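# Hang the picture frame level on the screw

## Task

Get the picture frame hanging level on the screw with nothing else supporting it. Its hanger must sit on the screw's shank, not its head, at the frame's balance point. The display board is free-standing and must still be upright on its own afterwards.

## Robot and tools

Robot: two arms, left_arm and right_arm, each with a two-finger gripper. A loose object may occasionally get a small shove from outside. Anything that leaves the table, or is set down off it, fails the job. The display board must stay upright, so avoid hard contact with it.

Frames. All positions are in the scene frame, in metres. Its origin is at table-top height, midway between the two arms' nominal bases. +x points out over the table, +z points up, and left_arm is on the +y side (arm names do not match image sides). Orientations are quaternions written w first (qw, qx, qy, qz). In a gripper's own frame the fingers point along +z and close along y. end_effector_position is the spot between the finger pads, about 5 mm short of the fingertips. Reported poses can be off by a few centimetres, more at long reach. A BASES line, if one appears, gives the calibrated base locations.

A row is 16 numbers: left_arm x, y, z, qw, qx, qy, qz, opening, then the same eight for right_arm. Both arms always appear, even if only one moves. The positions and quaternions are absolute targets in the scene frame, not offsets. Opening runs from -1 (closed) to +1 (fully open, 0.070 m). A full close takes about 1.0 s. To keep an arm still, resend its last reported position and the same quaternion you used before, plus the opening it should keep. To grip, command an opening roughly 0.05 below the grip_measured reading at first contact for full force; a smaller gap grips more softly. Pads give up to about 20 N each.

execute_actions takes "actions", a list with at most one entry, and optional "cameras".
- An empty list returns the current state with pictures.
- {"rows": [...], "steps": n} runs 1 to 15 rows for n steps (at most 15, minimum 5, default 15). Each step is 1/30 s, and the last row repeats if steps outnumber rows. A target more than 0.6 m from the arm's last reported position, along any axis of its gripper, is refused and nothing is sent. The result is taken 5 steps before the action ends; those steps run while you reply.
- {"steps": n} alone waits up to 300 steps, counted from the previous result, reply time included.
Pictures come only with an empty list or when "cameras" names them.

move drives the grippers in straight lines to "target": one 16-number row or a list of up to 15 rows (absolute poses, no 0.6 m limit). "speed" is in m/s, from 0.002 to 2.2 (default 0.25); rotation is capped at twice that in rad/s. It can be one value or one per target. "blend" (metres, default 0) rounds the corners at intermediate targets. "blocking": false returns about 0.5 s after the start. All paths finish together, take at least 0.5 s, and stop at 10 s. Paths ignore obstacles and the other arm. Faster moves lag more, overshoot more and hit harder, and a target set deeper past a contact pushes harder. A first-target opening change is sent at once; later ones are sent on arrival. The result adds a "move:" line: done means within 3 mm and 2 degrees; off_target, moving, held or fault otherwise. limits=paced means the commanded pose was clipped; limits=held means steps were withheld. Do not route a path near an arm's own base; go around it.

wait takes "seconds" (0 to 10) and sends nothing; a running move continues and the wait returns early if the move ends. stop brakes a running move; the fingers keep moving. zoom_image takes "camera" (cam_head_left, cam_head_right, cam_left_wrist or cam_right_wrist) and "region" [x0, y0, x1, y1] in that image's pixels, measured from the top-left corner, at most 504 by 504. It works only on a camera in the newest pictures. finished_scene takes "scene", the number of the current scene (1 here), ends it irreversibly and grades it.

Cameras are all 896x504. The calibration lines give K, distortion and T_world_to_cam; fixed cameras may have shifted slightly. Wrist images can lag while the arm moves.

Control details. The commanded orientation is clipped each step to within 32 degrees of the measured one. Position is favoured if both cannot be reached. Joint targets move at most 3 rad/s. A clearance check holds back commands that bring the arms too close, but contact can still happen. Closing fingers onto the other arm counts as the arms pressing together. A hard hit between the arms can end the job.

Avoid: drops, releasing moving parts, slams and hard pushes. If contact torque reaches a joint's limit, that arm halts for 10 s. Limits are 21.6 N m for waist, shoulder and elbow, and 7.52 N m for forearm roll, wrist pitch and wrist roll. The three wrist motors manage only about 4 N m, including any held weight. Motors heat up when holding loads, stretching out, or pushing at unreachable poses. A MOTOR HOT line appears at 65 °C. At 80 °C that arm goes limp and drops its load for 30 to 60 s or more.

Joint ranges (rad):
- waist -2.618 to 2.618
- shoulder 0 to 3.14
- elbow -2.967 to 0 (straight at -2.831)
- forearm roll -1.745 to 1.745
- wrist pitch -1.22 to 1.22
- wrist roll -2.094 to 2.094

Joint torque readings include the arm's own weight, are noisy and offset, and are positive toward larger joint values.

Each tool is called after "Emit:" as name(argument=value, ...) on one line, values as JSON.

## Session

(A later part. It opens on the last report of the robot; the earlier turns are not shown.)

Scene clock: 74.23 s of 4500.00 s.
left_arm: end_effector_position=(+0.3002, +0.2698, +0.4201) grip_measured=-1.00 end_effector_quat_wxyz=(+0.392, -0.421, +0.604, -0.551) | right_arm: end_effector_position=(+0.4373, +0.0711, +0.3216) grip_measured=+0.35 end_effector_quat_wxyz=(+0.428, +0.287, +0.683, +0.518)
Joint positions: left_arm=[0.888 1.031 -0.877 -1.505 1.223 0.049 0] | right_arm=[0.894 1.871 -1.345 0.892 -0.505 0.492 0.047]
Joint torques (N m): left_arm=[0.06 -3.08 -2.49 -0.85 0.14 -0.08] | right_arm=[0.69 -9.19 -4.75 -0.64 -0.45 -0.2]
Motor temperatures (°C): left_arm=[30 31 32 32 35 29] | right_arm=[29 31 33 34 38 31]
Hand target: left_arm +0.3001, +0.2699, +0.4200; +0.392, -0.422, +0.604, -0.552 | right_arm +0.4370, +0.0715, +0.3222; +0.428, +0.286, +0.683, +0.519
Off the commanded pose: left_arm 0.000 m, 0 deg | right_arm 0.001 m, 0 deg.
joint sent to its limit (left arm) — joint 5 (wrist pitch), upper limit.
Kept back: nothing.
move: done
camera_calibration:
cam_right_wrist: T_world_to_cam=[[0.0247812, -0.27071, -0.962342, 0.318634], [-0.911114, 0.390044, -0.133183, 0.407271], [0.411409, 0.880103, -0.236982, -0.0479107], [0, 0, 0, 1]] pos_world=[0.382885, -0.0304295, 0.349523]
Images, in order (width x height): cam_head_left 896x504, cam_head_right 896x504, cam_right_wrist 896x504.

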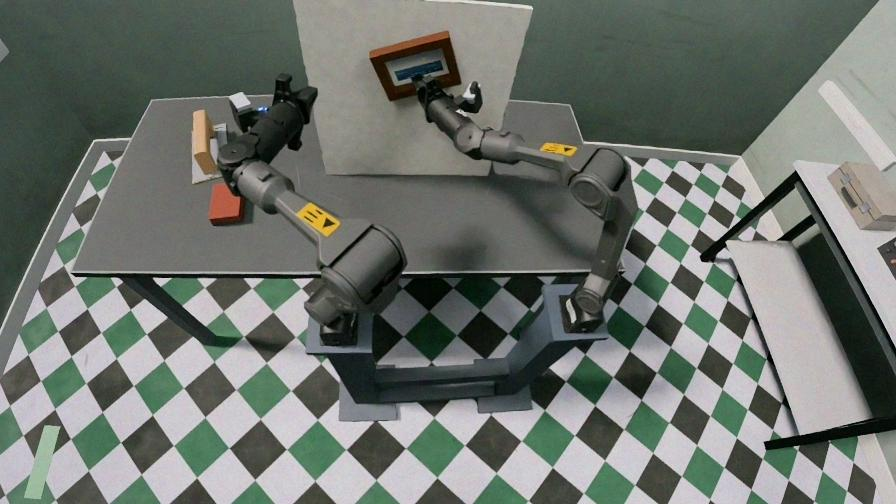

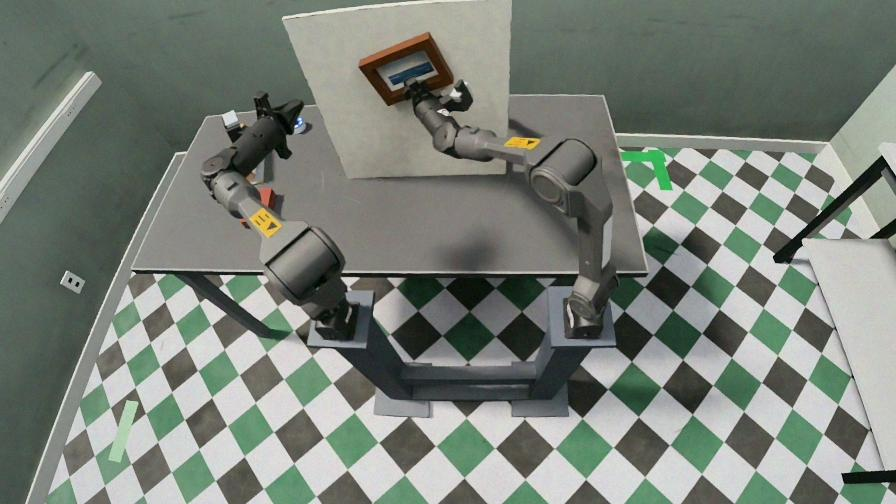

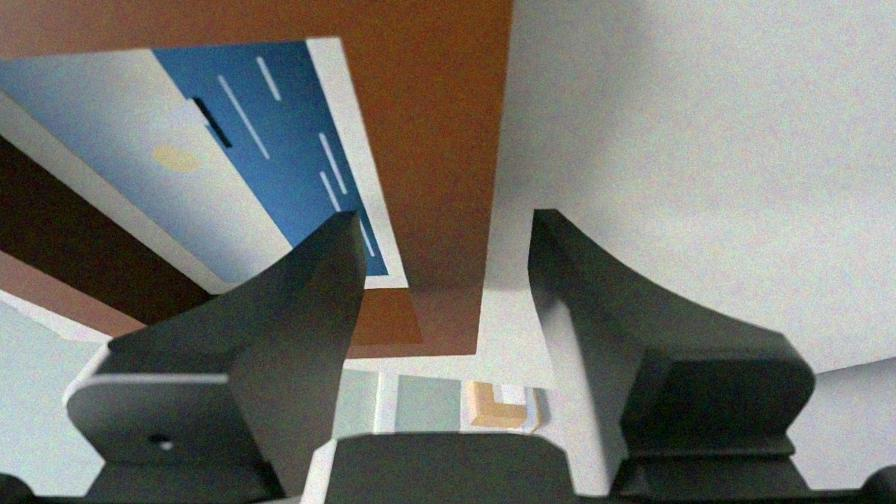

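Emit:
move(target=[0.30, 0.27, 0.42, 0.391, -0.421, 0.604, -0.552, -1, 0.4370, 0.0722, 0.3247, 0.4369, 0.2734, 0.6985, 0.4977, 0.35], speed=0.02, cameras=[])

Emit:
move(target=[0.30, 0.27, 0.42, 0.391, -0.421, 0.604, -0.552, -1, 0.4370, 0.0722, 0.3247, 0.4369, 0.2734, 0.6985, 0.4977, 0.0], speed=0.02, cameras=["cam_right_wrist","cam_head_left","cam_head_right"])

Emit:
zoom_image(camera="cam_right_wrist", region=[300, 100, 600, 350])

Scene clock: 76.60 s of 4500.00 s.
left_arm: end_effector_position=(+0.3002, +0.2698, +0.4201) grip_measured=-1.00 end_effector_quat_wxyz=(+0.392, -0.421, +0.604, -0.551) | right_arm: end_effector_position=(+0.4372, +0.0719, +0.3245) grip_measured=+0.35 end_effector_quat_wxyz=(+0.437, +0.273, +0.698, +0.497)
Joint positions: left_arm=[0.888 1.031 -0.877 -1.505 1.223 0.049 0] | right_arm=[0.899 1.867 -1.375 1.004 -0.474 0.326 0.047]
Joint torques (N m): left_arm=[-0.04 -2.76 -2.57 -0.82 0.1 -0.09] | right_arm=[0.71 -9.16 -4.67 -0.6 -0.42 0.12]
Motor temperatures (°C): left_arm=[30 31 32 32 35 29] | right_arm=[29 31 33 34 38 31]
Hand target: left_arm +0.3001, +0.2699, +0.4200; +0.392, -0.422, +0.604, -0.552 | right_arm +0.4370, +0.0722, +0.3247; +0.437, +0.273, +0.698, +0.497
Off the commanded pose: left_arm 0.000 m, 0 deg | right_arm 0.000 m, 0 deg.
joint sent to its limit (left arm) — joint 5 (wrist pitch), upper limit.
Kept back: nothing.
move: done
No camera images: "cameras" was empty.

Scene clock: 77.30 s of 4500.00 s.
left_arm: end_effector_position=(+0.3002, +0.2698, +0.4201) grip_measured=-1.00 end_effector_quat_wxyz=(+0.392, -0.421, +0.604, -0.551) | right_arm: end_effector_position=(+0.4372, +0.0719, +0.3245) grip_measured=+0.00 end_effector_quat_wxyz=(+0.437, +0.273, +0.698, +0.497)
Joint positions: left_arm=[0.888 1.031 -0.877 -1.505 1.223 0.049 0] | right_arm=[0.899 1.867 -1.375 1.004 -0.474 0.326 0.035]
Joint torques (N m): left_arm=[-0.51 -2.81 -2.6 -0.79 0.11 -0.05] | right_arm=[0.61 -8.95 -4.45 -0.64 -0.48 0.17]
Motor temperatures (°C): left_arm=[30 31 32 32 35 29] | right_arm=[29 31 33 34 38 31]
Hand target: left_arm +0.3001, +0.2699, +0.4200; +0.392, -0.422, +0.604, -0.552 | right_arm +0.4370, +0.0722, +0.3247; +0.437, +0.273, +0.698, +0.497
Off the commanded pose: left_arm 0.000 m, 0 deg | right_arm 0.000 m, 0 deg.
joint sent to its limit (left arm) — joint 5 (wrist pitch), upper limit.
Kept back: nothing.
move: done
camera_calibration:
cam_right_wrist: T_world_to_cam=[[0.0256506, -0.329149, -0.94393, 0.319406], [-0.910899, 0.381299, -0.157712, 0.415681], [0.41183, 0.86387, -0.290041, -0.0297102], [0, 0, 0, 1]] pos_world=[0.382687, -0.0277013, 0.358437]
Images, in order (width x height): cam_head_left 896x504, cam_head_right 896x504, cam_right_wrist 896x504.

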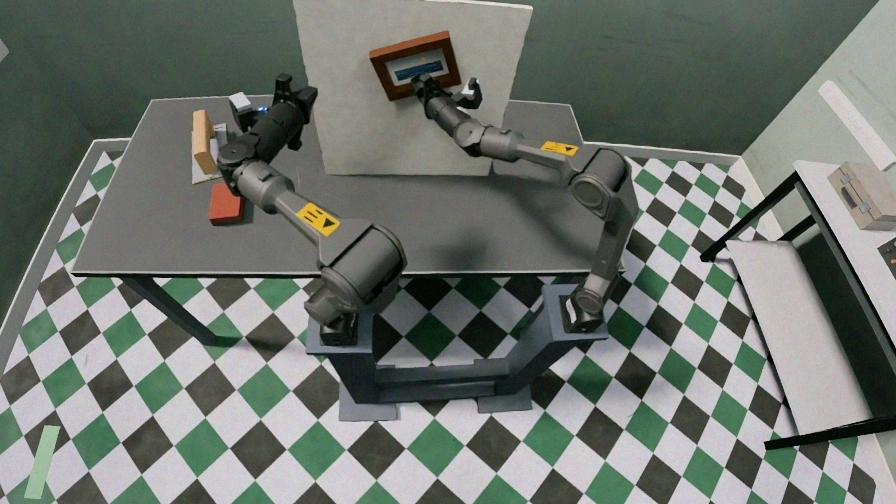

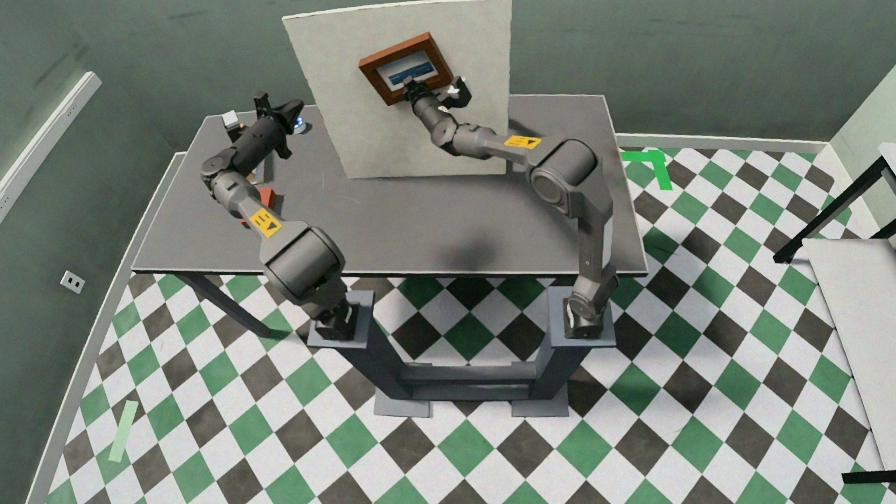

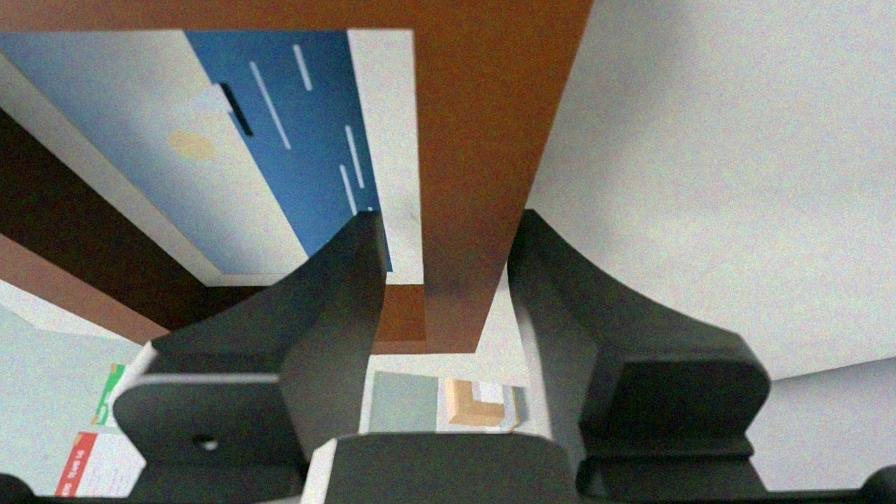

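Scaled by 1.680 from the camera's 896x504 image, which has a finer 1280x720 frame.

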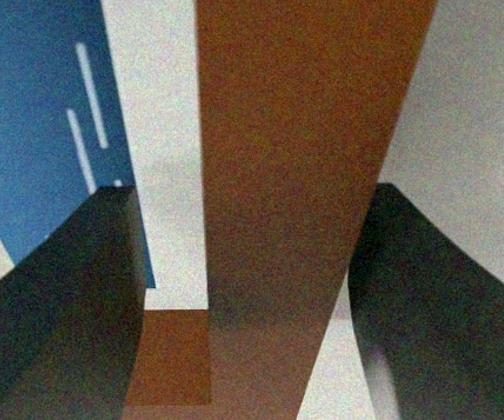

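Emit:
zoom_image(camera="cam_head_left", region=[345, 15, 475, 115])

Emit:
zoom_image(camera="cam_head_right", region=[340, 15, 470, 115])

Scaled by 3.877 from the camera's 896x504 image, which has a finer 1280x720 frame.

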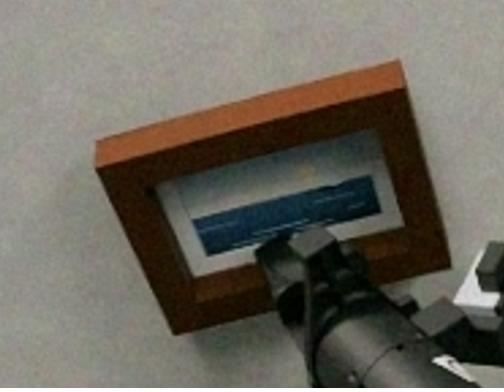

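Scaled by 3.877 from the camera's 896x504 image, which has a finer 1280x720 frame.

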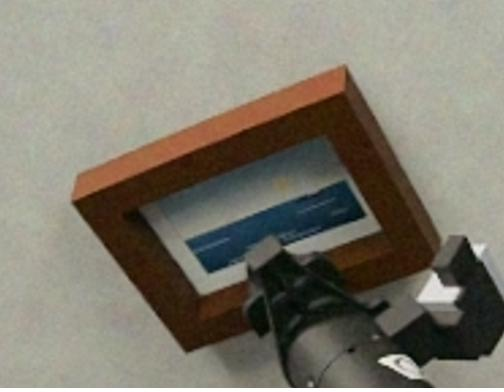

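Emit:
move(target=[[0.30, 0.27, 0.42, 0.391, -0.421, 0.604, -0.552, -1, 0.4370, 0.0715, 0.3222, 0.4369, 0.2734, 0.6985, 0.4977, 0.35],[0.30, 0.27, 0.42, 0.391, -0.421, 0.604, -0.552, -1, 0.4370, 0.0712, 0.3218, 0.4282, 0.2864, 0.6831, 0.5189, 0.25]], speed=0.02, cameras=["cam_right_wrist","cam_head_left","cam_head_right"])

Emit:
zoom_image(camera="cam_right_wrist", region=[300, 0, 600, 350])

Emit:
zoom_image(camera="cam_head_left", region=[345, 15, 475, 115])

Emit:
zoom_image(camera="cam_head_right", region=[340, 15, 470, 115])

Scene clock: 81.57 s of 4500.00 s.
left_arm: end_effector_position=(+0.3002, +0.2698, +0.4201) grip_measured=-1.00 end_effector_quat_wxyz=(+0.392, -0.421, +0.604, -0.551) | right_arm: end_effector_position=(+0.4367, +0.0716, +0.3222) grip_measured=+0.25 end_effector_quat_wxyz=(+0.428, +0.286, +0.682, +0.519)
Joint positions: left_arm=[0.888 1.031 -0.877 -1.505 1.223 0.049 0] | right_arm=[0.895 1.87 -1.344 0.887 -0.506 0.496 0.044]
Joint torques (N m): left_arm=[-0.58 -2.52 -2.57 -0.72 0.1 -0.03] | right_arm=[-0.4 -7.48 -3.93 -0.41 -0.61 -0.2]
Motor temperatures (°C): left_arm=[30 31 32 32 35 29] | right_arm=[29 31 33 34 38 31]
Hand target: left_arm +0.3001, +0.2699, +0.4200; +0.392, -0.422, +0.604, -0.552 | right_arm +0.4370, +0.0712, +0.3218; +0.428, +0.286, +0.683, +0.519
Off the commanded pose: left_arm 0.000 m, 0 deg | right_arm 0.001 m, 0 deg.
joint sent to its limit (left arm) — joint 5 (wrist pitch), upper limit.
Kept back: nothing.
move: done
camera_calibration:
cam_right_wrist: T_world_to_cam=[[0.0268007, -0.269415, -0.962651, 0.318395], [-0.91174, 0.38828, -0.13405, 0.407314], [0.409893, 0.88128, -0.23523, -0.0479358], [0, 0, 0, 1]] pos_world=[0.38248, -0.0301268, 0.349828]
Images, in order (width x height): cam_head_left 896x504, cam_head_right 896x504, cam_right_wrist 896x504.

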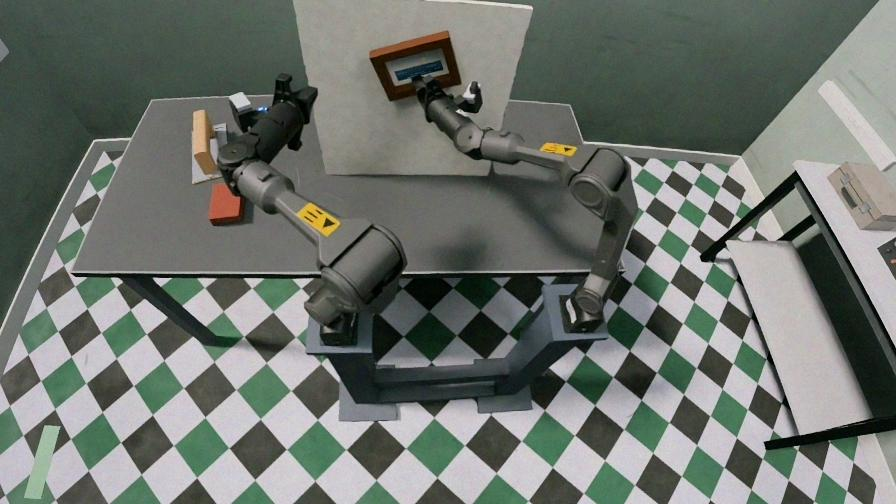

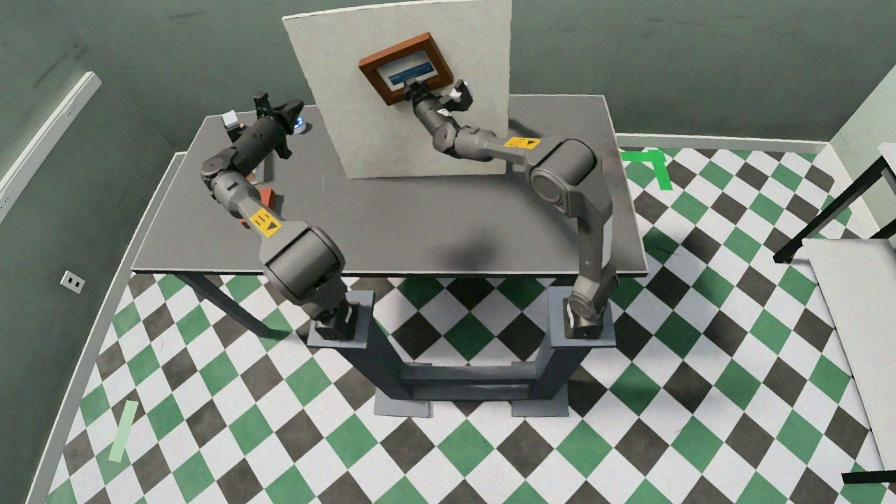

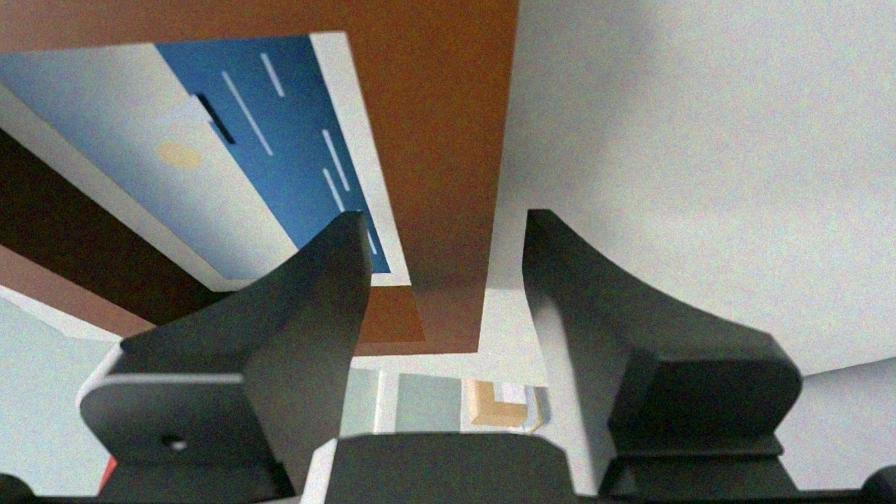

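Scaled by 1.440 from the camera's 896x504 image, which has a finer 1280x720 frame.

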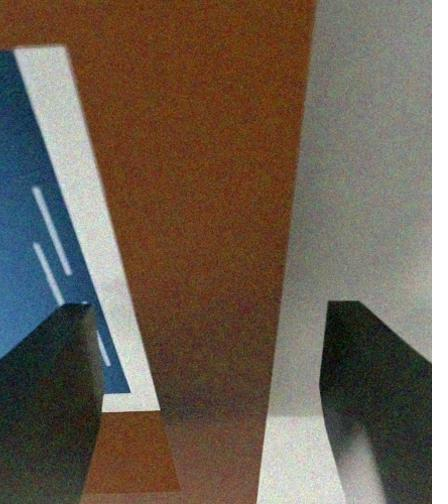

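Scaled by 3.877 from the camera's 896x504 image, which has a finer 1280x720 frame.

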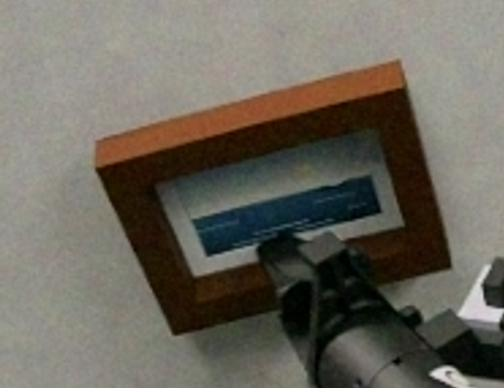

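Scaled by 3.877 from the camera's 896x504 image, which has a finer 1280x720 frame.

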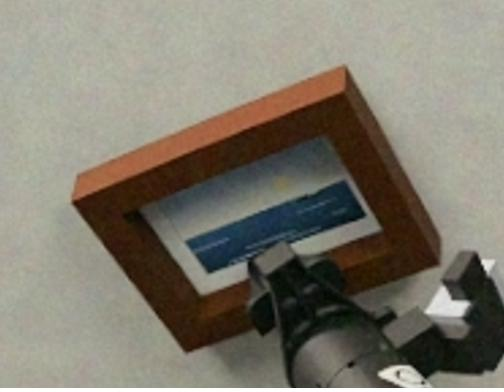

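Emit:
move(target=[[0.30, 0.27, 0.42, 0.391, -0.421, 0.604, -0.552, -1, 0.4370, 0.0712, 0.3218, 0.4282, 0.2864, 0.6831, 0.5189, -0.1]], speed=0.02, cameras=["cam_right_wrist","cam_head_left"])

Emit:
zoom_image(camera="cam_right_wrist", region=[300, 0, 600, 350])

Emit:
move(target=[[0.30, 0.27, 0.42, 0.391, -0.421, 0.604, -0.552, -1, 0.4370, 0.0712, 0.3218, 0.4282, 0.2864, 0.6831, 0.5189, -0.22]], speed=0.02, cameras=["cam_right_wrist","cam_head_left"])

Emit:
zoom_image(camera="cam_right_wrist", region=[300, 0, 600, 350])

Emit:
zoom_image(camera="cam_head_left", region=[345, 15, 475, 115])

Scene clock: 82.73 s of 4500.00 s.
left_arm: end_effector_position=(+0.3002, +0.2698, +0.4201) grip_measured=-1.00 end_effector_quat_wxyz=(+0.392, -0.421, +0.604, -0.551) | right_arm: end_effector_position=(+0.4367, +0.0716, +0.3222) grip_measured=-0.10 end_effector_quat_wxyz=(+0.428, +0.286, +0.682, +0.519)
Joint positions: left_arm=[0.888 1.031 -0.877 -1.505 1.223 0.049 0] | right_arm=[0.895 1.87 -1.344 0.887 -0.506 0.496 0.032]
Joint torques (N m): left_arm=[-0.65 -2.59 -2.76 -0.7 0.11 -0.02] | right_arm=[-0.28 -7.7 -4.21 -0.41 -0.47 -0.19]
Motor temperatures (°C): left_arm=[30 31 32 32 35 29] | right_arm=[29 31 33 34 38 31]
Hand target: left_arm +0.3001, +0.2699, +0.4200; +0.392, -0.422, +0.604, -0.552 | right_arm +0.4370, +0.0712, +0.3218; +0.428, +0.286, +0.683, +0.519
Off the commanded pose: left_arm 0.000 m, 0 deg | right_arm 0.001 m, 0 deg.
joint sent to its limit (left arm) — joint 5 (wrist pitch), upper limit.
Kept back: nothing.
move: done
camera_calibration:
cam_right_wrist: T_world_to_cam=[[0.0268007, -0.269415, -0.962651, 0.318395], [-0.91174, 0.38828, -0.13405, 0.407314], [0.409893, 0.88128, -0.23523, -0.0479358], [0, 0, 0, 1]] pos_world=[0.38248, -0.0301268, 0.349828]
Images, in order (width x height): cam_head_left 896x504, cam_right_wrist 896x504.

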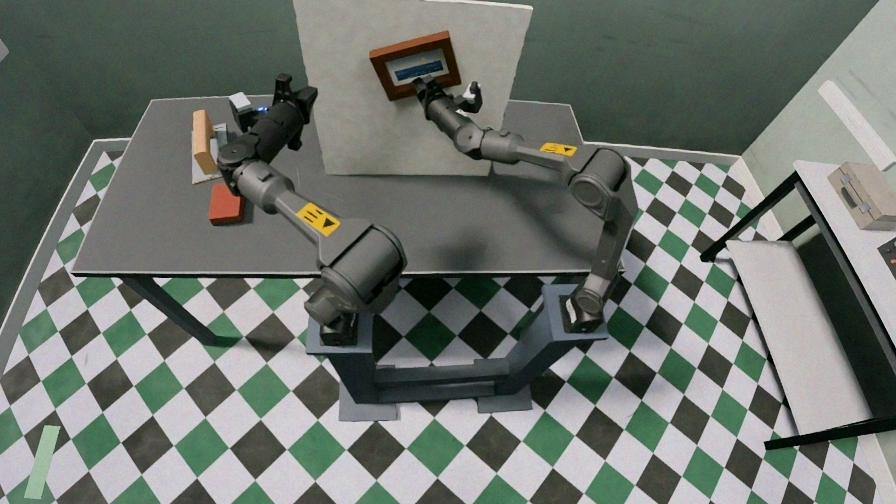

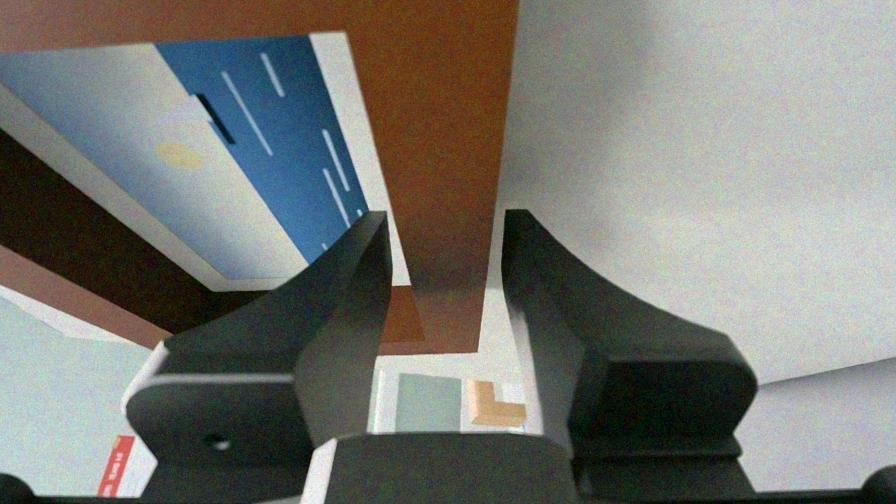

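Scaled by 1.440 from the camera's 896x504 image, which has a finer 1280x720 frame.

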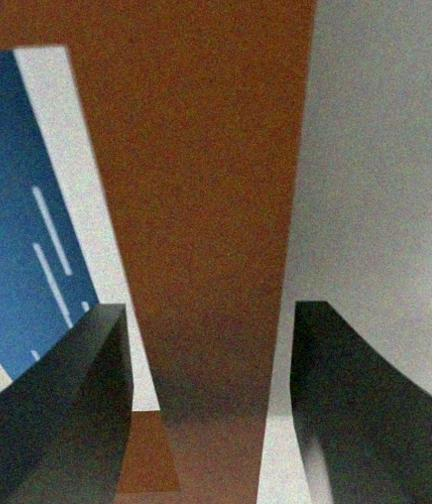

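Scene clock: 83.43 s of 4500.00 s.
left_arm: end_effector_position=(+0.3002, +0.2698, +0.4201) grip_measured=-1.00 end_effector_quat_wxyz=(+0.392, -0.421, +0.604, -0.551) | right_arm: end_effector_position=(+0.4367, +0.0716, +0.3222) grip_measured=-0.22 end_effector_quat_wxyz=(+0.428, +0.286, +0.682, +0.519)
Joint positions: left_arm=[0.888 1.031 -0.877 -1.505 1.223 0.049 0] | right_arm=[0.895 1.87 -1.344 0.887 -0.506 0.496 0.027]
Joint torques (N m): left_arm=[-0.59 -2.42 -2.88 -0.71 0.1 -0.03] | right_arm=[-0.22 -7.84 -4.38 -0.41 -0.46 -0.19]
Motor temperatures (°C): left_arm=[30 31 32 32 35 29] | right_arm=[29 31 33 34 38 31]
Hand target: left_arm +0.3001, +0.2699, +0.4200; +0.392, -0.422, +0.604, -0.552 | right_arm +0.4370, +0.0712, +0.3218; +0.428, +0.286, +0.683, +0.519
Off the commanded pose: left_arm 0.000 m, 0 deg | right_arm 0.001 m, 0 deg.
joint sent to its limit (left arm) — joint 5 (wrist pitch), upper limit.
Kept back: nothing.
move: done
camera_calibration:
cam_right_wrist: T_world_to_cam=[[0.0268007, -0.269415, -0.962651, 0.318395], [-0.91174, 0.38828, -0.13405, 0.407314], [0.409893, 0.88128, -0.23523, -0.0479358], [0, 0, 0, 1]] pos_world=[0.38248, -0.0301268, 0.349828]
Images, in order (width x height): cam_head_left 896x504, cam_right_wrist 896x504.

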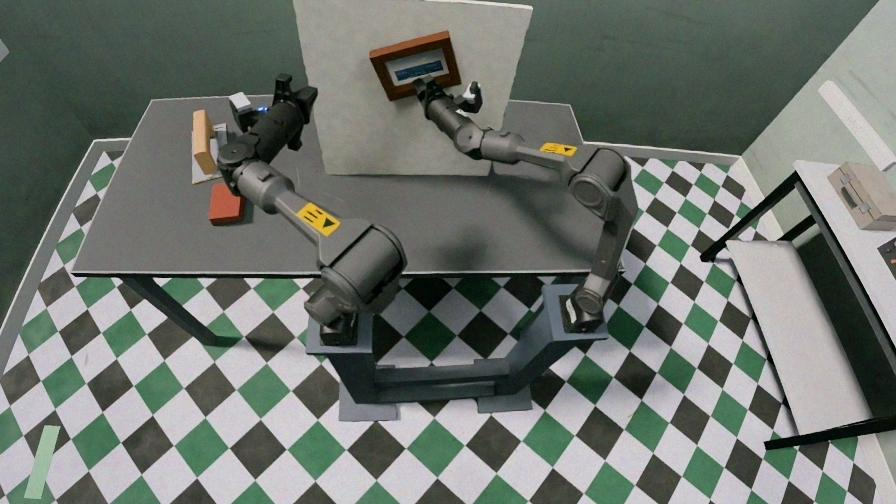

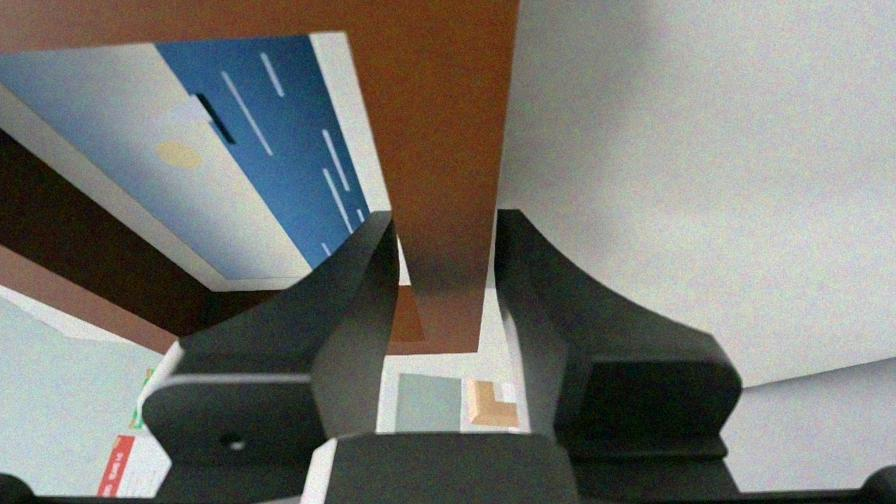

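Scaled by 1.440 from the camera's 896x504 image, which has a finer 1280x720 frame.

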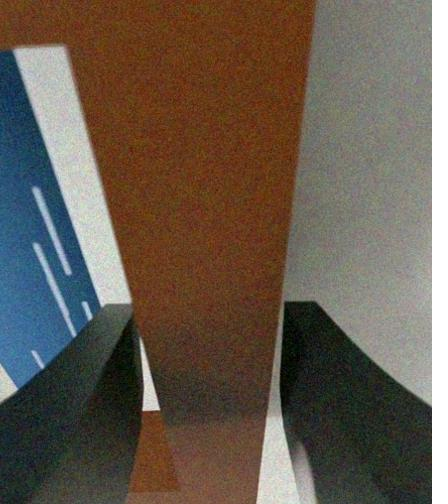

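Scaled by 3.877 from the camera's 896x504 image, which has a finer 1280x720 frame.

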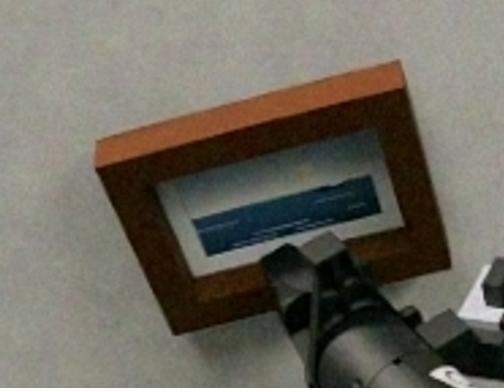

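Emit:
move(target=[[0.30, 0.27, 0.42, 0.391, -0.421, 0.604, -0.552, -1, 0.4370, 0.0712, 0.3218, 0.4282, 0.2864, 0.6831, 0.5189, -0.29]], speed=0.02, cameras=[])

Emit:
move(target=[[0.30, 0.27, 0.42, 0.391, -0.421, 0.604, -0.552, -1, 0.4370, 0.0712, 0.3218, 0.4282, 0.2864, 0.6831, 0.5189, -0.35]], speed=0.02, cameras=["cam_right_wrist","cam_head_left"])

Emit:
zoom_image(camera="cam_right_wrist", region=[300, 0, 600, 350])

Emit:
zoom_image(camera="cam_head_left", region=[345, 15, 475, 115])

Scene clock: 84.47 s of 4500.00 s.
left_arm: end_effector_position=(+0.3002, +0.2698, +0.4201) grip_measured=-1.00 end_effector_quat_wxyz=(+0.392, -0.421, +0.604, -0.551) | right_arm: end_effector_position=(+0.4367, +0.0716, +0.3222) grip_measured=-0.29 end_effector_quat_wxyz=(+0.428, +0.286, +0.682, +0.519)
Joint positions: left_arm=[0.888 1.031 -0.877 -1.505 1.223 0.049 0] | right_arm=[0.895 1.87 -1.344 0.887 -0.506 0.496 0.025]
Joint torques (N m): left_arm=[-0.67 -2.44 -2.73 -0.7 0.09 -0.02] | right_arm=[-0.15 -8.02 -4.62 -0.42 -0.46 -0.19]
Motor temperatures (°C): left_arm=[30 31 32 32 35 29] | right_arm=[29 31 33 34 38 31]
Hand target: left_arm +0.3001, +0.2699, +0.4200; +0.392, -0.422, +0.604, -0.552 | right_arm +0.4370, +0.0712, +0.3218; +0.428, +0.286, +0.683, +0.519
Off the commanded pose: left_arm 0.000 m, 0 deg | right_arm 0.001 m, 0 deg.
joint sent to its limit (left arm) — joint 5 (wrist pitch), upper limit.
Kept back: nothing.
move: done
No camera images: "cameras" was empty.

Scene clock: 85.17 s of 4500.00 s.
left_arm: end_effector_position=(+0.3002, +0.2698, +0.4201) grip_measured=-1.00 end_effector_quat_wxyz=(+0.392, -0.421, +0.604, -0.551) | right_arm: end_effector_position=(+0.4367, +0.0716, +0.3222) grip_measured=-0.35 end_effector_quat_wxyz=(+0.428, +0.286, +0.682, +0.519)
Joint positions: left_arm=[0.888 1.031 -0.877 -1.505 1.223 0.049 0] | right_arm=[0.895 1.87 -1.344 0.887 -0.506 0.496 0.023]
Joint torques (N m): left_arm=[-0.54 -2.6 -2.85 -0.73 0.07 0] | right_arm=[-0.09 -8.16 -4.74 -0.42 -0.47 -0.19]
Motor temperatures (°C): left_arm=[30 31 32 32 35 29] | right_arm=[29 31 33 34 38 31]
Hand target: left_arm +0.3001, +0.2699, +0.4200; +0.392, -0.422, +0.604, -0.552 | right_arm +0.4370, +0.0712, +0.3218; +0.428, +0.286, +0.683, +0.519
Off the commanded pose: left_arm 0.000 m, 0 deg | right_arm 0.001 m, 0 deg.
joint sent to its limit (left arm) — joint 5 (wrist pitch), upper limit.
Kept back: nothing.
move: done
camera_calibration:
cam_right_wrist: T_world_to_cam=[[0.0268007, -0.269415, -0.962651, 0.318395], [-0.91174, 0.38828, -0.13405, 0.407314], [0.409893, 0.88128, -0.23523, -0.0479358], [0, 0, 0, 1]] pos_world=[0.38248, -0.0301268, 0.349828]
Images, in order (width x height): cam_head_left 896x504, cam_right_wrist 896x504.

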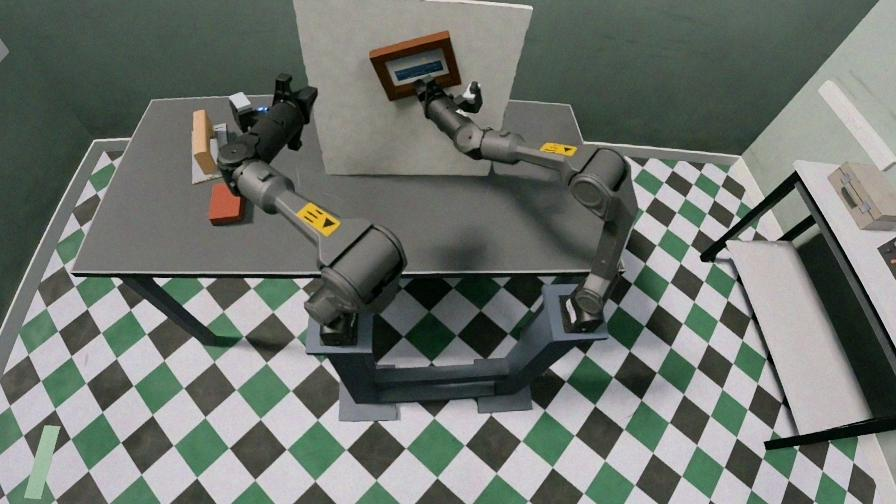

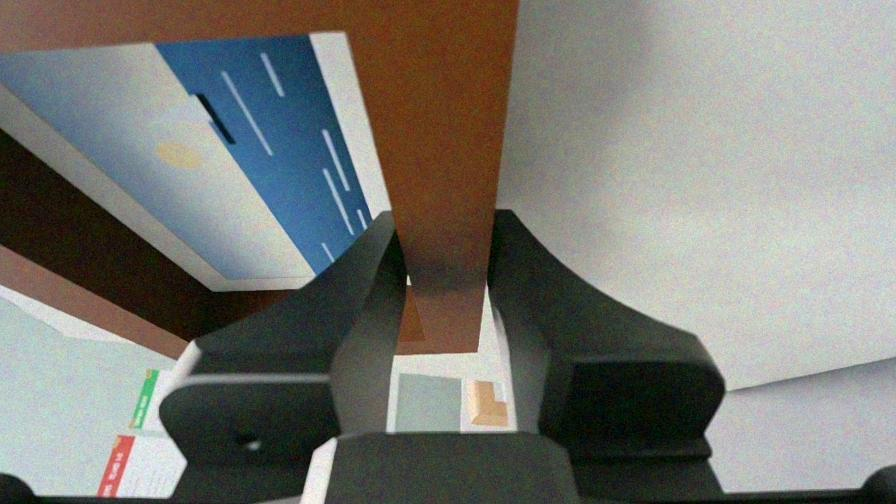

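Scaled by 1.440 from the camera's 896x504 image, which has a finer 1280x720 frame.

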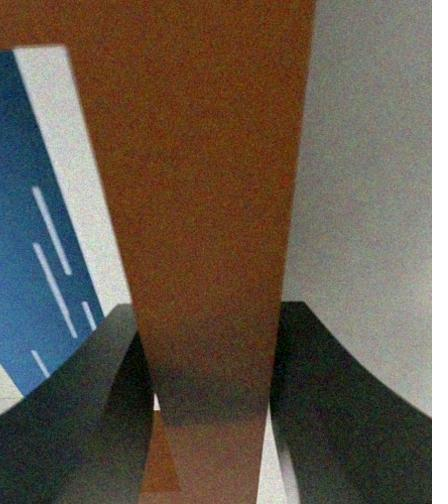

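Scaled by 3.877 from the camera's 896x504 image, which has a finer 1280x720 frame.

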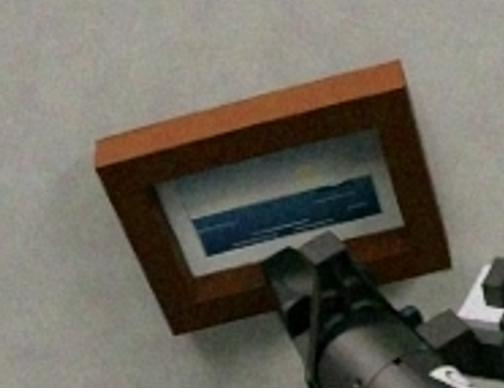

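Emit:
move(target=[[0.30, 0.27, 0.42, 0.391, -0.421, 0.604, -0.552, -1, 0.4370, 0.0712, 0.3218, 0.4282, 0.2864, 0.6831, 0.5189, -0.40]], speed=0.02, cameras=[])

Emit:
move(target=[[0.30, 0.27, 0.42, 0.391, -0.421, 0.604, -0.552, -1, 0.4370, 0.0712, 0.3218, 0.4282, 0.2864, 0.6831, 0.5189, -0.44]], speed=0.02, cameras=["cam_right_wrist","cam_head_left"])

Emit:
zoom_image(camera="cam_right_wrist", region=[300, 0, 600, 350])

Scene clock: 86.27 s of 4500.00 s.
left_arm: end_effector_position=(+0.3002, +0.2698, +0.4201) grip_measured=-1.00 end_effector_quat_wxyz=(+0.392, -0.421, +0.604, -0.551) | right_arm: end_effector_position=(+0.4367, +0.0716, +0.3222) grip_measured=-0.40 end_effector_quat_wxyz=(+0.428, +0.286, +0.682, +0.519)
Joint positions: left_arm=[0.888 1.031 -0.877 -1.505 1.223 0.049 0] | right_arm=[0.895 1.87 -1.344 0.887 -0.506 0.496 0.021]
Joint torques (N m): left_arm=[-0.67 -2.42 -2.67 -0.74 0.07 -0.02] | right_arm=[0.01 -8.37 -4.73 -0.41 -0.48 -0.19]
Motor temperatures (°C): left_arm=[30 31 32 32 35 29] | right_arm=[29 31 33 34 38 31]
Hand target: left_arm +0.3001, +0.2699, +0.4200; +0.392, -0.422, +0.604, -0.552 | right_arm +0.4370, +0.0712, +0.3218; +0.428, +0.286, +0.683, +0.519
Off the commanded pose: left_arm 0.000 m, 0 deg | right_arm 0.001 m, 0 deg.
joint sent to its limit (left arm) — joint 5 (wrist pitch), upper limit.
Kept back: nothing.
move: done
No camera images: "cameras" was empty.

Scene clock: 86.97 s of 4500.00 s.
left_arm: end_effector_position=(+0.3002, +0.2698, +0.4201) grip_measured=-1.00 end_effector_quat_wxyz=(+0.392, -0.421, +0.604, -0.551) | right_arm: end_effector_position=(+0.4366, +0.0717, +0.3220) grip_measured=-0.43 end_effector_quat_wxyz=(+0.428, +0.286, +0.683, +0.519)
Joint positions: left_arm=[0.888 1.031 -0.877 -1.505 1.223 0.049 0] | right_arm=[0.895 1.87 -1.344 0.887 -0.504 0.495 0.02]
Joint torques (N m): left_arm=[-0.46 -2.51 -3.03 -0.72 0.1 -0.02] | right_arm=[-0.07 -8.81 -4.75 -0.52 -0.96 0.05]
Motor temperatures (°C): left_arm=[30 31 32 32 35 29] | right_arm=[29 31 33 34 38 31]
Hand target: left_arm +0.3001, +0.2699, +0.4200; +0.392, -0.422, +0.604, -0.552 | right_arm +0.4370, +0.0712, +0.3218; +0.428, +0.286, +0.683, +0.519
Off the commanded pose: left_arm 0.000 m, 0 deg | right_arm 0.001 m, 0 deg.
joint sent to its limit (left arm) — joint 5 (wrist pitch), upper limit.
Kept back: nothing.
move: done
camera_calibration:
cam_right_wrist: T_world_to_cam=[[0.0266554, -0.270403, -0.962378, 0.318348], [-0.912126, 0.387355, -0.1341, 0.40741], [0.409043, 0.881384, -0.236317, -0.0473143], [0, 0, 0, 1]] pos_world=[0.382477, -0.0300275, 0.349824]
Images, in order (width x height): cam_head_left 896x504, cam_right_wrist 896x504.

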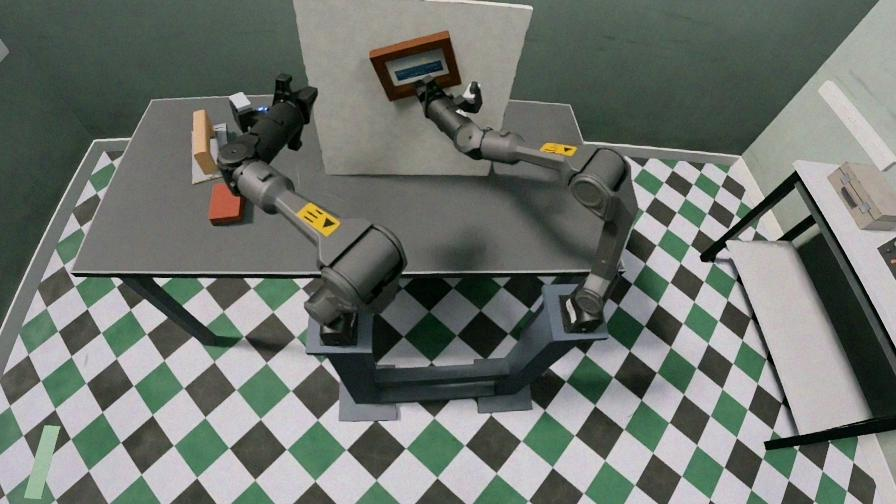

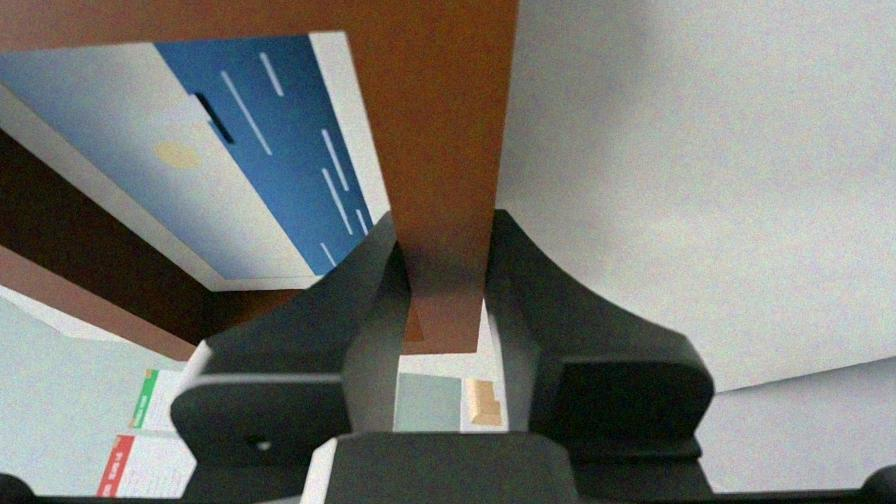

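Scaled by 1.440 from the camera's 896x504 image, which has a finer 1280x720 frame.

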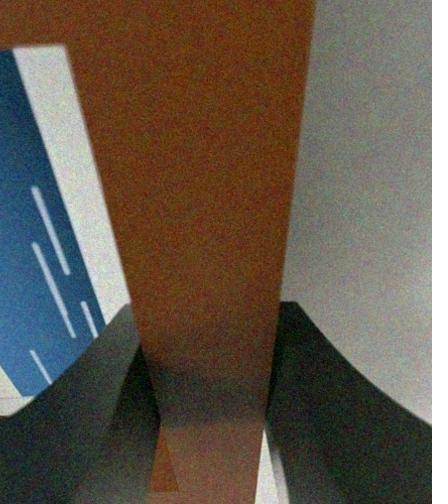

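Emit:
move(target=[[0.30, 0.27, 0.42, 0.391, -0.421, 0.604, -0.552, -1, 0.4366, 0.0717, 0.3220, 0.4282, 0.2864, 0.6831, 0.5189, -0.49]], speed=0.02, cameras=["cam_right_wrist","cam_head_left","cam_head_right"])

Emit:
zoom_image(camera="cam_head_left", region=[345, 15, 475, 115])

Scene clock: 88.87 s of 4500.00 s.
left_arm: end_effector_position=(+0.3002, +0.2698, +0.4201) grip_measured=-1.00 end_effector_quat_wxyz=(+0.392, -0.421, +0.604, -0.551) | right_arm: end_effector_position=(+0.4365, +0.0717, +0.3219) grip_measured=-0.44 end_effector_quat_wxyz=(+0.428, +0.286, +0.683, +0.519)
Joint positions: left_arm=[0.888 1.031 -0.877 -1.505 1.223 0.049 0] | right_arm=[0.896 1.87 -1.344 0.891 -0.505 0.493 0.019]
Joint torques (N m): left_arm=[-0.64 -2.41 -2.98 -0.77 0.07 0.01] | right_arm=[-0.26 -9.56 -5.58 -0.36 -1.09 0.01]
Motor temperatures (°C): left_arm=[30 31 32 32 35 29] | right_arm=[29 31 33 34 38 31]
Hand target: left_arm +0.3001, +0.2699, +0.4200; +0.392, -0.422, +0.604, -0.552 | right_arm +0.4366, +0.0717, +0.3220; +0.428, +0.286, +0.683, +0.519
Off the commanded pose: left_arm 0.000 m, 0 deg | right_arm 0.000 m, 0 deg.
joint sent to its limit (left arm) — joint 5 (wrist pitch), upper limit.
Kept back: nothing.
move: done
camera_calibration:
cam_right_wrist: T_world_to_cam=[[0.0255335, -0.27035, -0.962423, 0.318637], [-0.911787, 0.388427, -0.133302, 0.406697], [0.40987, 0.880928, -0.236584, -0.0475639], [0, 0, 0, 1]] pos_world=[0.38218, -0.0299281, 0.349624]
Images, in order (width x height): cam_head_left 896x504, cam_head_right 896x504, cam_right_wrist 896x504.

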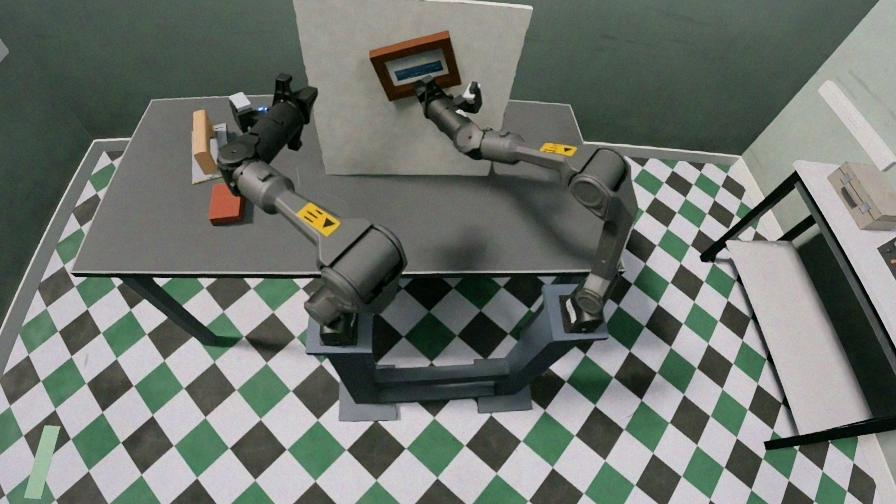

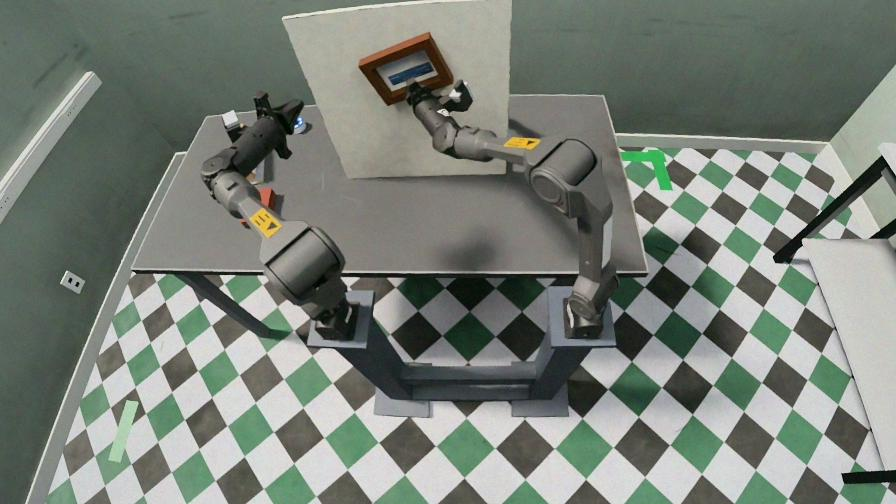

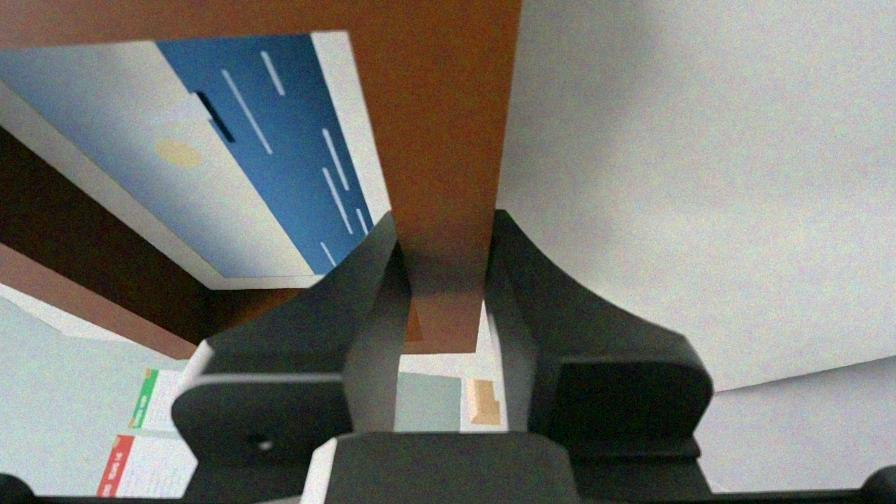

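Scaled by 3.877 from the camera's 896x504 image, which has a finer 1280x720 frame.

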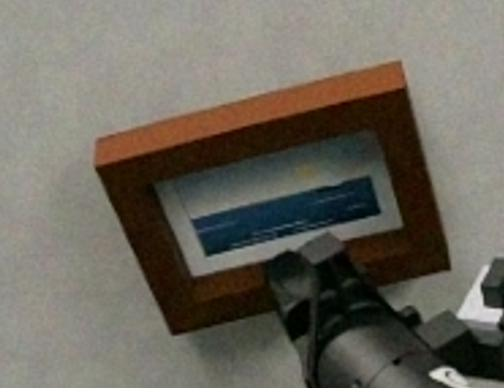

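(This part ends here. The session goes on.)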